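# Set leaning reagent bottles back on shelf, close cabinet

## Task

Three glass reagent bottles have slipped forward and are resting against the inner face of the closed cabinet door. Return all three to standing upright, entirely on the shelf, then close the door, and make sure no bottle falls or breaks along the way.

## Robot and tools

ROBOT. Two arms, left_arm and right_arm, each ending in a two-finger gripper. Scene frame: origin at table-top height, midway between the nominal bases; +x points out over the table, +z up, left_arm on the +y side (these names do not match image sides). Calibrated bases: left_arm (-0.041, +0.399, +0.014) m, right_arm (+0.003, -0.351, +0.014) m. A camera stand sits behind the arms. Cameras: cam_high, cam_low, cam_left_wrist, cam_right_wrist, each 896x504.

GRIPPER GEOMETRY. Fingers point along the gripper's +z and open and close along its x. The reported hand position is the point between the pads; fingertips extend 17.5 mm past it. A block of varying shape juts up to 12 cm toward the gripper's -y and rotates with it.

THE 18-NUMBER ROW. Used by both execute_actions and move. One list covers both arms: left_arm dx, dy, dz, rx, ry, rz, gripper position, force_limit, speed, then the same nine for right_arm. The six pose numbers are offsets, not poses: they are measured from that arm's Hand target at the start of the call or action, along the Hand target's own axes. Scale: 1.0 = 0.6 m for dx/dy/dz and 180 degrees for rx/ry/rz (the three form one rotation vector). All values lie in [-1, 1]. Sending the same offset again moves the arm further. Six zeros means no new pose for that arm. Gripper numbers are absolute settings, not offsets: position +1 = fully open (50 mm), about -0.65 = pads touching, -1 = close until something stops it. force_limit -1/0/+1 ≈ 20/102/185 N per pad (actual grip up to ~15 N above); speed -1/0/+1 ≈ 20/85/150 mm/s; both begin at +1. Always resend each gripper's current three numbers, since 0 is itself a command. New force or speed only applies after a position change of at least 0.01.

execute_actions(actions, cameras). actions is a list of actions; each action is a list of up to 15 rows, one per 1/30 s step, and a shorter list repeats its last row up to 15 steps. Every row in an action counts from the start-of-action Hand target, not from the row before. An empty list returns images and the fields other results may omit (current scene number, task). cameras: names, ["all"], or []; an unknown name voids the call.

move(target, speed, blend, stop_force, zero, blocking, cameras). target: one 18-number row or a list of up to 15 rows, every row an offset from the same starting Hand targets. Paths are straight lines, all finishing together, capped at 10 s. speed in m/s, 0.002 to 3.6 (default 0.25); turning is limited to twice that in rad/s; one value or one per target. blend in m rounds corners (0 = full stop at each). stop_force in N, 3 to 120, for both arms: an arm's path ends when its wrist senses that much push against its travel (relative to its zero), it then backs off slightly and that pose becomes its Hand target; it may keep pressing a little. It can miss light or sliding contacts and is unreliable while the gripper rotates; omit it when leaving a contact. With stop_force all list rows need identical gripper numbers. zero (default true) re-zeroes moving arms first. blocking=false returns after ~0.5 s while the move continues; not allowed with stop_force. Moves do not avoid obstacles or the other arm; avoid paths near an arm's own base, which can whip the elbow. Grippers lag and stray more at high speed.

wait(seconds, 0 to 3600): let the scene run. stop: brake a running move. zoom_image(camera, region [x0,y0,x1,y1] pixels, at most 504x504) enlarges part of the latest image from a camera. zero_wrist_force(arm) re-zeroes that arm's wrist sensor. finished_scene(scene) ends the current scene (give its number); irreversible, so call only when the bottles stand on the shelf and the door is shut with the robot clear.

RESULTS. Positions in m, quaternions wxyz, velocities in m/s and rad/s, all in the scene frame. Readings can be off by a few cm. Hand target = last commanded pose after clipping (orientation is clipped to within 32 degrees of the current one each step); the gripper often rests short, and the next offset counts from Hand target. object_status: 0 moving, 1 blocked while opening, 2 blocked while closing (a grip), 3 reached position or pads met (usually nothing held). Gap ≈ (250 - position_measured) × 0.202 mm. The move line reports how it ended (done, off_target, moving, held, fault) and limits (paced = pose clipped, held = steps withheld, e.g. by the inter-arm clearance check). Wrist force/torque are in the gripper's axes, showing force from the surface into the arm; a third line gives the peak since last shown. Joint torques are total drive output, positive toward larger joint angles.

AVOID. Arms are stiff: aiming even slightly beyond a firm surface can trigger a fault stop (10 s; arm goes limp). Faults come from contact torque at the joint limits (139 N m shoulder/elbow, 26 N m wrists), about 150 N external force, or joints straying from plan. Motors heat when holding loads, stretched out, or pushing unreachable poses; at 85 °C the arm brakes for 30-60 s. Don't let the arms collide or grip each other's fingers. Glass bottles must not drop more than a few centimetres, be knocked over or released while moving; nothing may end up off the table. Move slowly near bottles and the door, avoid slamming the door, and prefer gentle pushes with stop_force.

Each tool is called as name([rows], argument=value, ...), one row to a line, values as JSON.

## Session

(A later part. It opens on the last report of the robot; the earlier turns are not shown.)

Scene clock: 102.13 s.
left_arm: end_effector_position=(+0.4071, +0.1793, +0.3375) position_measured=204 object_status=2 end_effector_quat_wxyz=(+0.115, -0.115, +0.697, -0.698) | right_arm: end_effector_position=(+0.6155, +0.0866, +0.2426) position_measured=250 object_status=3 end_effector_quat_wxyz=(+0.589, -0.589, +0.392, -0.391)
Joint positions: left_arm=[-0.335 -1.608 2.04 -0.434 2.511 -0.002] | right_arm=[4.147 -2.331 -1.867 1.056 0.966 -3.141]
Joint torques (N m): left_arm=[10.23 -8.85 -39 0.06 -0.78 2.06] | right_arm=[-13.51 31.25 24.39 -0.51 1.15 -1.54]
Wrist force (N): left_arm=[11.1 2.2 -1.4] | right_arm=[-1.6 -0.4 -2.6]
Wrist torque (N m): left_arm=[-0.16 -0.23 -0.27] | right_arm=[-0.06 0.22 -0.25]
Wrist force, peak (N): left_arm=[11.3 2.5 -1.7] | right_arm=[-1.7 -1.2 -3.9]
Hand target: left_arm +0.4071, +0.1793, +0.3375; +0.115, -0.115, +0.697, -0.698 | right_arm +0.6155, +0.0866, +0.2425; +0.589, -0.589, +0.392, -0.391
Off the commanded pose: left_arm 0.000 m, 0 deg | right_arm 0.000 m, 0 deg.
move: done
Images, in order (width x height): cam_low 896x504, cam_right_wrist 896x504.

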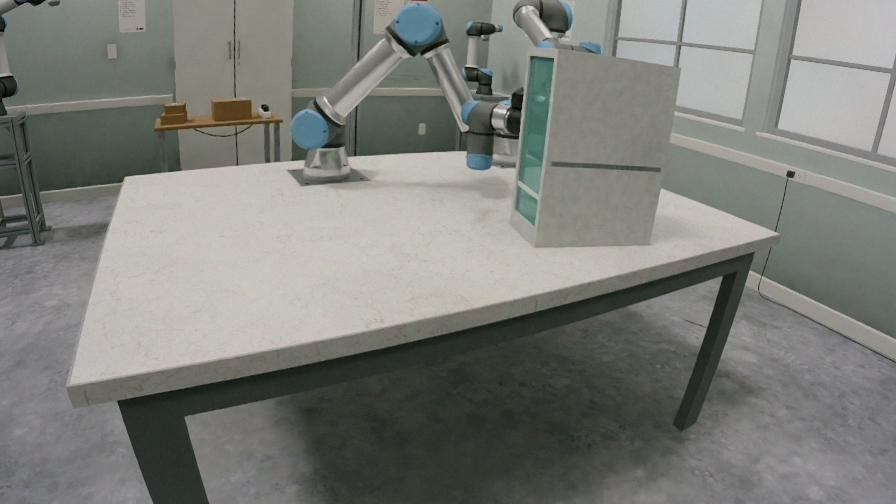

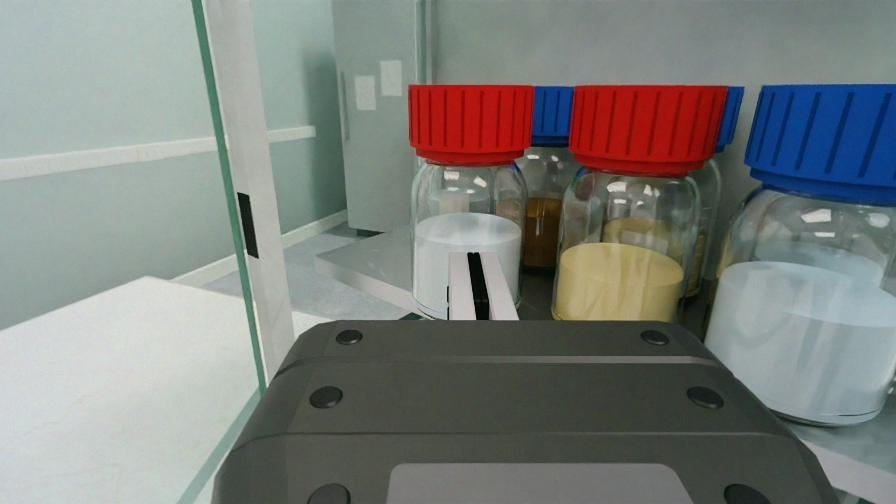

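move([
  [0,0,0,0,0,0,-1,-0.6,-0.6, 0,0,0.055,0,0,0,-1,-0.9,-0.3],
  [0,0,0,0,0,0,-1,-0.6,-0.6, 0,0,0.1305,0,0,0,-1,-0.9,-0.3],
], speed=[0.1,0.04], blend=[0.008,0], stop_force=12, cameras=["cam_right_wrist","cam_high","cam_left_wrist"])

Scene clock: 105.47 s.
left_arm: end_effector_position=(+0.4071, +0.1793, +0.3375) position_measured=204 object_status=2 end_effector_quat_wxyz=(+0.115, -0.115, +0.697, -0.698) | right_arm: end_effector_position=(+0.6877, +0.1169, +0.2425) position_measured=250 object_status=3 end_effector_quat_wxyz=(+0.589, -0.589, +0.392, -0.391)
Joint positions: left_arm=[-0.335 -1.608 2.04 -0.434 2.511 -0.002] | right_arm=[4.067 -2.433 -1.621 0.912 1.046 -3.141]
Joint torques (N m): left_arm=[10.37 -9.44 -39.48 -0.01 -0.88 2.1] | right_arm=[-12.61 36.38 27.36 -0.64 1.35 -1.81]
Wrist force (N): left_arm=[11.2 2.2 -1.8] | right_arm=[-1.8 -1.2 -3.8]
Wrist torque (N m): left_arm=[-0.16 -0.23 -0.28] | right_arm=[-0.09 0.23 -0.25]
Wrist force, peak (N): left_arm=[11.3 2.3 -1.6] | right_arm=[-1.8 -0.9 -3.9]
Hand target: left_arm +0.4071, +0.1793, +0.3375; +0.115, -0.115, +0.697, -0.698 | right_arm +0.6877, +0.1169, +0.2425; +0.589, -0.589, +0.392, -0.391
Off the commanded pose: left_arm 0.000 m, 0 deg | right_arm 0.000 m, 0 deg.
move: done
Images, in order (width x height): cam_high 896x504, cam_left_wrist 896x504, cam_right_wrist 896x504.

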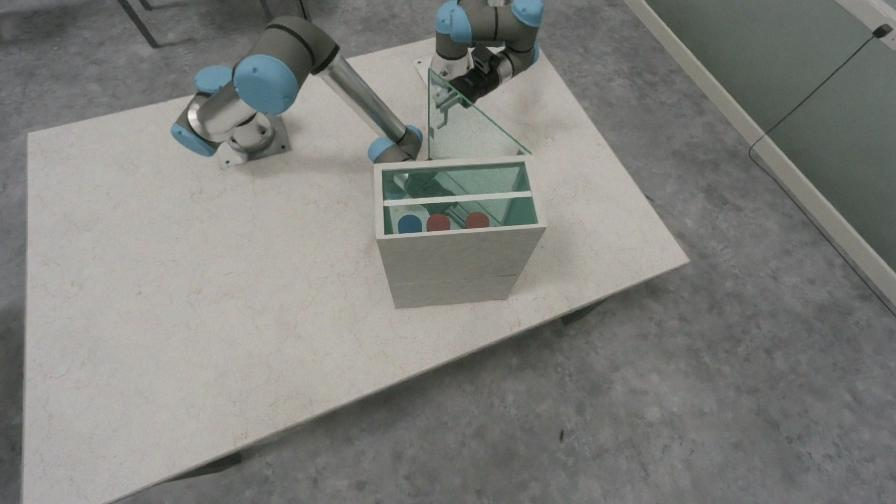

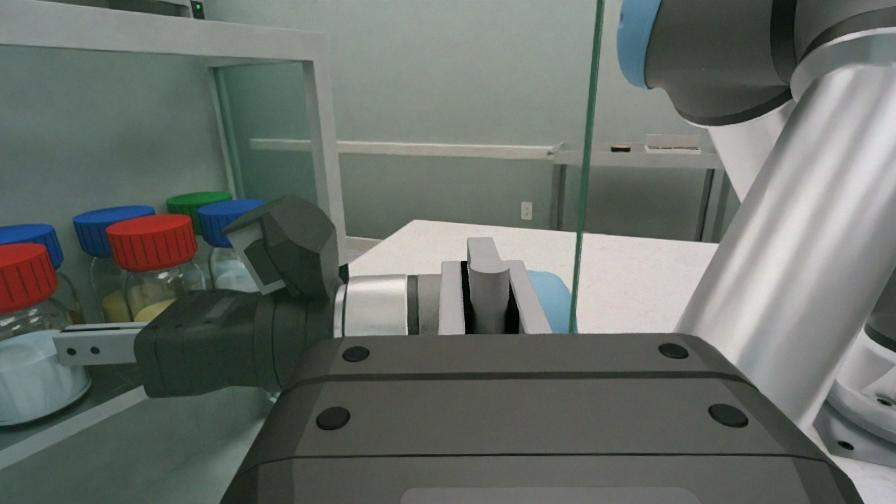

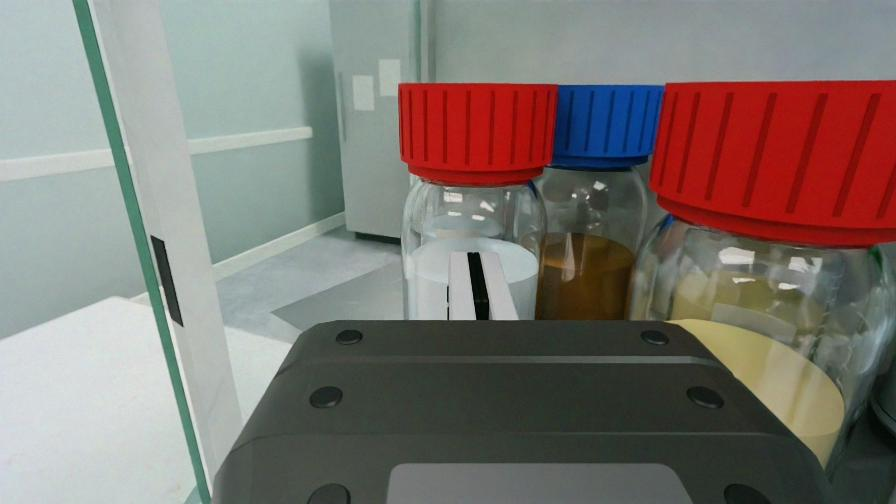

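move([
  [0,0,0,0,0,0,-1,-0.6,-0.6, 0,0,-0.1667,0,0,0,-1,-0.9,-0.3],
  [0,0,0,0,0,0,-1,-0.6,-0.6, 0.0447,0,-0.3716,0,0.0556,0,-1,-0.9,-0.3],
  [0,0,0,0,0,0,-1,-0.6,-0.6, 0.3318,0,-0.6315,0,0.1261,0,-1,-0.9,-0.3],
], speed=[0.2,0.3,0.35], blend=[0.03,0.03,0], cameras=["cam_left_wrist","cam_low","cam_high"])

Scene clock: 109.53 s.
left_arm: end_effector_position=(+0.4071, +0.1793, +0.3375) position_measured=204 object_status=2 end_effector_quat_wxyz=(+0.115, -0.115, +0.697, -0.698) | right_arm: end_effector_position=(+0.4154, -0.2133, +0.2427) position_measured=250 object_status=3 end_effector_quat_wxyz=(+0.500, -0.501, +0.500, -0.499)
Joint positions: left_arm=[-0.335 -1.608 2.04 -0.434 2.511 -0.002] | right_arm=[4.578 -2.177 -2.756 1.781 0.139 -3.132]
Joint torques (N m): left_arm=[10.04 -8.72 -38.87 -0.07 -1.01 2.09] | right_arm=[11.72 6.41 4.25 2.74 -1.13 -1.6]
Wrist force (N): left_arm=[11.0 2.3 -1.4] | right_arm=[-1.8 -0.2 -2.8]
Wrist torque (N m): left_arm=[-0.14 -0.21 -0.27] | right_arm=[0.01 0.21 -0.25]
Wrist force, peak (N): left_arm=[11.3 2.2 -1.7] | right_arm=[-1.6 -1.0 -3.9]
Hand target: left_arm +0.4071, +0.1793, +0.3375; +0.115, -0.115, +0.697, -0.698 | right_arm +0.4154, -0.2133, +0.2427; +0.500, -0.501, +0.500, -0.500
Off the commanded pose: left_arm 0.000 m, 0 deg | right_arm 0.000 m, 0 deg.
move: done
Images, in order (width x height): cam_high 896x504, cam_low 896x504, cam_left_wrist 896x504.

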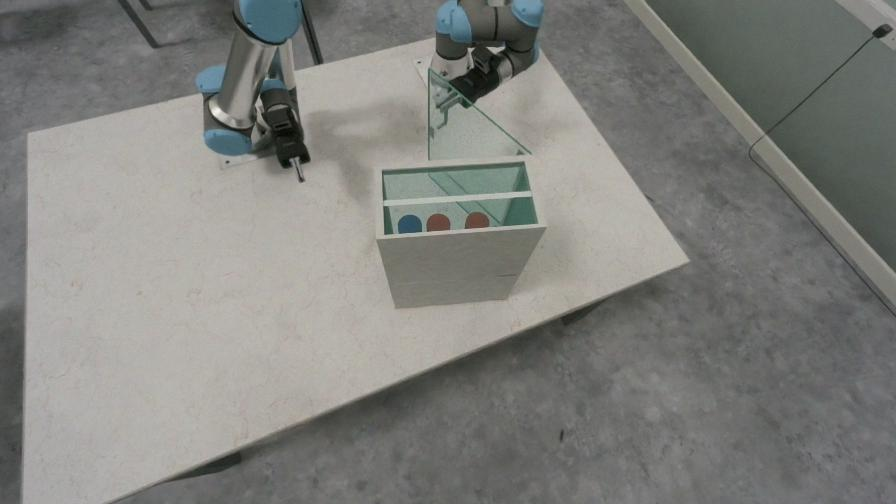

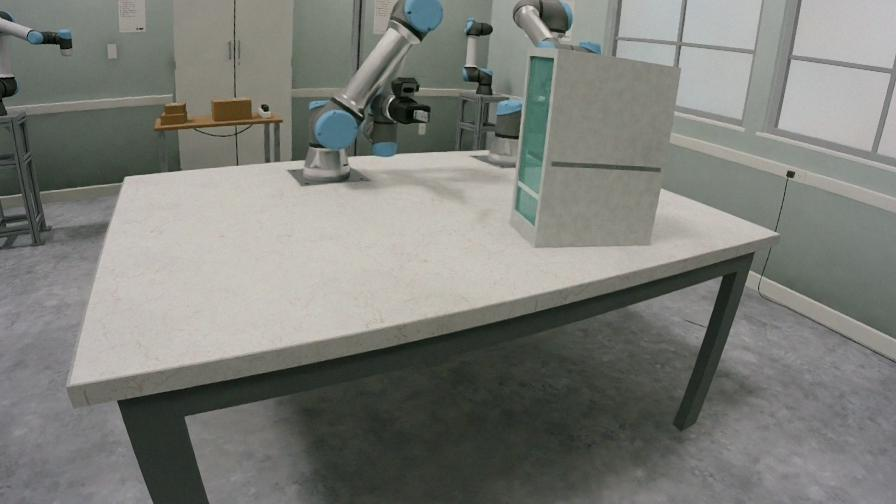

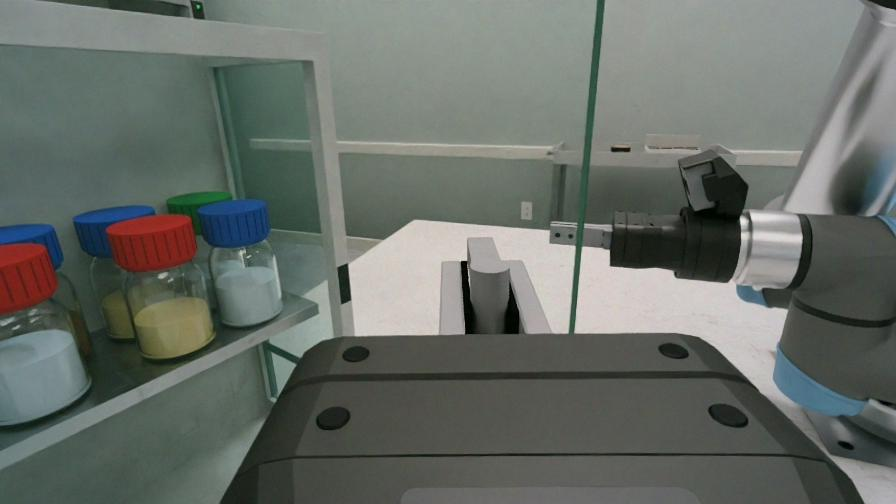

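zoom_image(camera="cam_left_wrist", region=[0, 180, 360, 480])

Scaled by 1.400.

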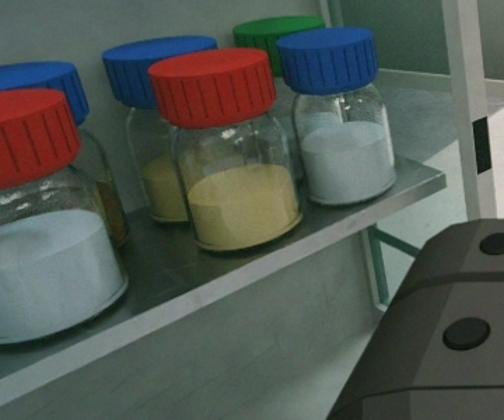

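move([
  [0.0003,0,0.04175,0,-0.02778,0,-1,-0.6,-0.6, 0,0,0,0,0,0,-1,-0.9,-0.3],
  [-0.0027,0,0.08333,0,-0.05556,0,-1,-0.6,-0.6, 0,0,0,0,0,0,-1,-0.9,-0.3],
  [-0.00928,0,0.12447,0,-0.08333,0,-1,-0.6,-0.6, 0,0,0,0,0,0,-1,-0.9,-0.3],
  [-0.01933,0,0.16487,0,-0.11111,0,-1,-0.6,-0.6, 0,0,0,0,0,0,-1,-0.9,-0.3],
  [-0.03285,0,0.20428,0,-0.13889,0,-1,-0.6,-0.6, 0,0,0,0,0,0,-1,-0.9,-0.3],
  [-0.04968,0,0.24238,0,-0.16667,0,-1,-0.6,-0.6, 0,0,0,0,0,0,-1,-0.9,-0.3],
  [-0.06978,0,0.2789,0,-0.19444,0,-1,-0.6,-0.6, 0,0,0,0,0,0,-1,-0.9,-0.3],
], speed=[0.3,0.3,0.3,0.3,0.3,0.3,0.25], blend=[0.008,0.008,0.008,0.008,0.008,0.008,0])

Scene clock: 114.47 s.
left_arm: end_effector_position=(+0.5005, +0.0343, +0.3376) position_measured=204 object_status=2 end_effector_quat_wxyz=(+0.319, -0.320, +0.631, -0.631) | right_arm: end_effector_position=(+0.4154, -0.2133, +0.2427) position_measured=250 object_status=3 end_effector_quat_wxyz=(+0.500, -0.501, +0.500, -0.499)
Joint positions: left_arm=[-0.944 -1.536 1.968 -0.432 1.292 -0.001] | right_arm=[4.578 -2.177 -2.756 1.782 0.139 -3.133]
Joint torques (N m): left_arm=[4.73 -17.16 -37.87 -0.65 -5.68 0.83] | right_arm=[11.47 6 5.46 2.95 -1.16 -1.67]
Wrist force (N): left_arm=[17.4 6.0 -2.1] | right_arm=[-1.7 0.0 -2.8]
Wrist torque (N m): left_arm=[-0.03 -0.21 -0.29] | right_arm=[0.02 0.20 -0.26]
Wrist force, peak (N): left_arm=[-49.1 22.8 2.7] | right_arm=[-2.1 -0.2 -3.0]
Hand target: left_arm +0.5006, +0.0343, +0.3376; +0.319, -0.320, +0.631, -0.631 | right_arm +0.4154, -0.2133, +0.2427; +0.500, -0.501, +0.500, -0.499
Off the commanded pose: left_arm 0.000 m, 0 deg | right_arm 0.000 m, 0 deg.
move: done

move([
  [0.0015,0,0.04133,0,-0.02778,0,-1,-0.6,-0.6, 0,0,0,0,0,0,-1,-0.9,-0.3],
  [-0.00117,0,0.08267,0,-0.05556,0,-1,-0.6,-0.6, 0,0,0,0,0,0,-1,-0.9,-0.3],
  [-0.00583,0,0.1155,0,-0.07778,0,-1,-0.6,-0.6, 0,0,0,0,0,0,-1,-0.9,-0.3],
  [-0.01083,0,0.14,0,-0.09444,0,-1,-0.6,-0.6, 0,0,0,0,0,0,-1,-0.9,-0.3],
  [-0.01505,0,0.15655,0,-0.1058,0,-1,-0.6,-0.6, 0,0,0,0,0,0,-1,-0.9,-0.3],
], speed=[0.25,0.25,0.15,0.08,0.05], blend=[0.008,0.008,0.006,0.004,0], cameras=["cam_left_wrist","cam_high"])

Scene clock: 117.13 s.
left_arm: end_effector_position=(+0.5816, -0.0139, +0.3376) position_measured=204 object_status=2 end_effector_quat_wxyz=(+0.419, -0.420, +0.569, -0.569) | right_arm: end_effector_position=(+0.4154, -0.2133, +0.2427) position_measured=250 object_status=3 end_effector_quat_wxyz=(+0.500, -0.501, +0.500, -0.499)
Joint positions: left_arm=[-1.031 -1.28 1.662 -0.383 0.872 -0.001] | right_arm=[4.578 -2.177 -2.756 1.782 0.139 -3.133]
Joint torques (N m): left_arm=[-3.24 -28.24 -36.29 0.74 -2.99 -2.23] | right_arm=[11.87 6.48 5.1 2.91 -1.18 -1.6]
Wrist force (N): left_arm=[5.7 3.0 0.8] | right_arm=[-1.8 -0.2 -3.0]
Wrist torque (N m): left_arm=[-0.10 -0.03 -0.27] | right_arm=[-0.01 0.21 -0.26]
Wrist force, peak (N): left_arm=[22.2 4.9 -3.4] | right_arm=[-1.9 -0.2 -3.1]
Hand target: left_arm +0.5817, -0.0139, +0.3376; +0.419, -0.420, +0.569, -0.569 | right_arm +0.4154, -0.2133, +0.2427; +0.500, -0.501, +0.500, -0.499
Off the commanded pose: left_arm 0.000 m, 0 deg | right_arm 0.000 m, 0 deg.
move: done
Images, in order (width x height): cam_high 896x504, cam_left_wrist 896x504.

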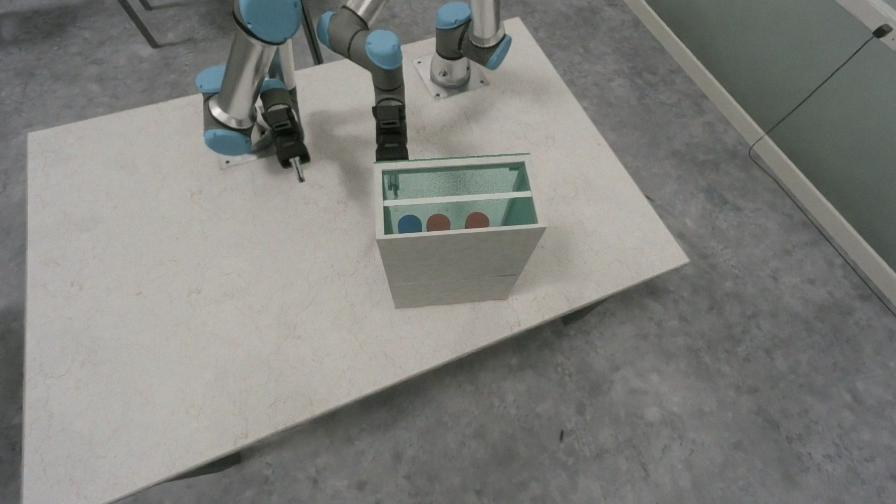

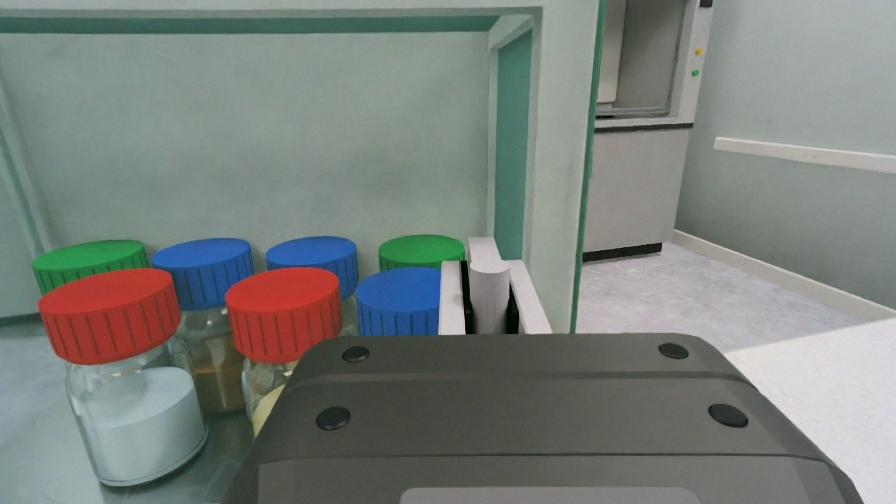

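move([
  [0,0,0.0003,0,0,0,0.3,-0.6,-0.3, 0,0,0,0,0,0,-1,-0.9,-0.3],
  [0,0,-0.17,0,0,0,0.3,-0.6,-0.3, 0,0,0,0,0,0,-1,-0.9,-0.3],
], speed=[0.05,0.2], blend=[0,0], cameras=["cam_left_wrist","cam_high","cam_low"])

Scene clock: 119.17 s.
left_arm: end_effector_position=(+0.4843, +0.0162, +0.3376) position_measured=107 object_status=3 end_effector_quat_wxyz=(+0.419, -0.420, +0.569, -0.569) | right_arm: end_effector_position=(+0.4154, -0.2133, +0.2427) position_measured=250 object_status=3 end_effector_quat_wxyz=(+0.500, -0.501, +0.500, -0.499)
Joint positions: left_arm=[-1.194 -1.489 1.918 -0.428 0.708 -0.001] | right_arm=[4.578 -2.177 -2.756 1.782 0.139 -3.133]
Joint torques (N m): left_arm=[-6.84 -40.53 -11.16 -4.68 -1.54 2.38] | right_arm=[12.41 5.5 5.02 2.99 -1.2 -1.54]
Wrist force (N): left_arm=[-1.6 -1.0 -1.0] | right_arm=[-1.7 -0.2 -2.6]
Wrist torque (N m): left_arm=[-0.38 0.23 -0.34] | right_arm=[0.00 0.20 -0.26]
Wrist force, peak (N): left_arm=[5.5 3.1 0.1] | right_arm=[-2.0 -0.1 -3.1]
Hand target: left_arm +0.4842, +0.0162, +0.3376; +0.419, -0.420, +0.569, -0.569 | right_arm +0.4154, -0.2133, +0.2427; +0.500, -0.501, +0.500, -0.499
Off the commanded pose: left_arm 0.000 m, 0 deg | right_arm 0.000 m, 0 deg.
move: done
Images, in order (width x height): cam_high 896x504, cam_low 896x504, cam_left_wrist 896x504.

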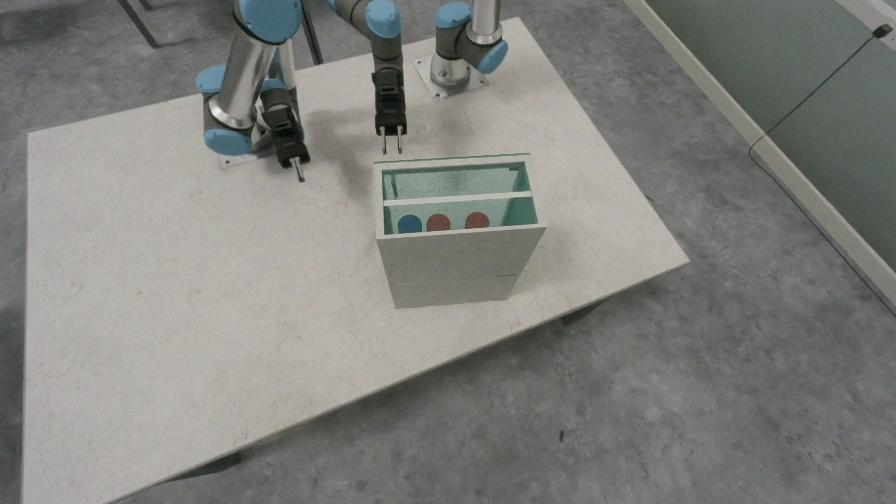

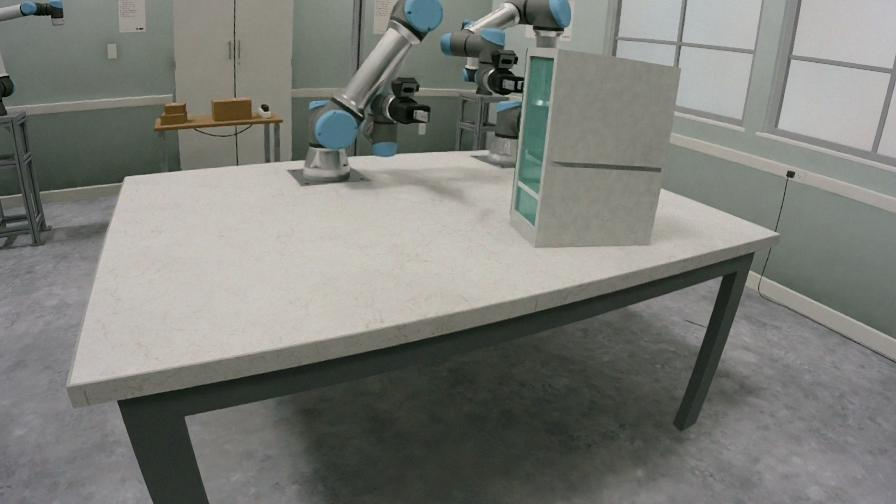

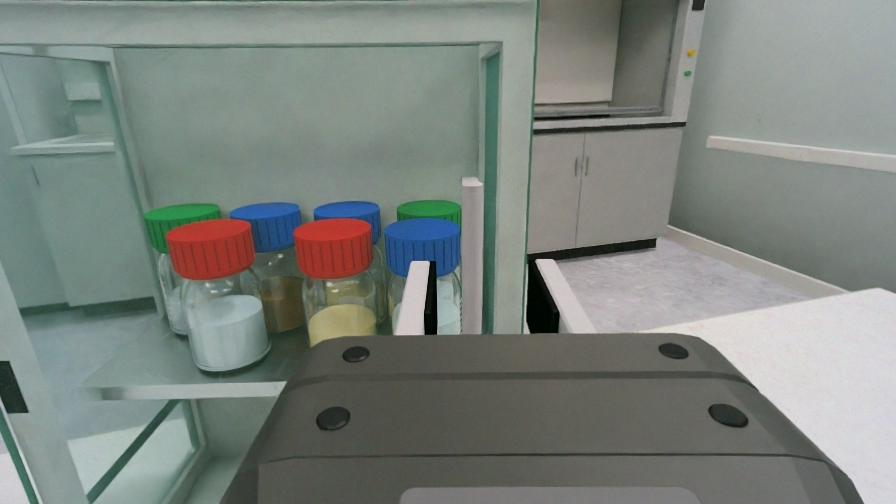

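finished_scene(scene=2)

The scene is finished: the task was done.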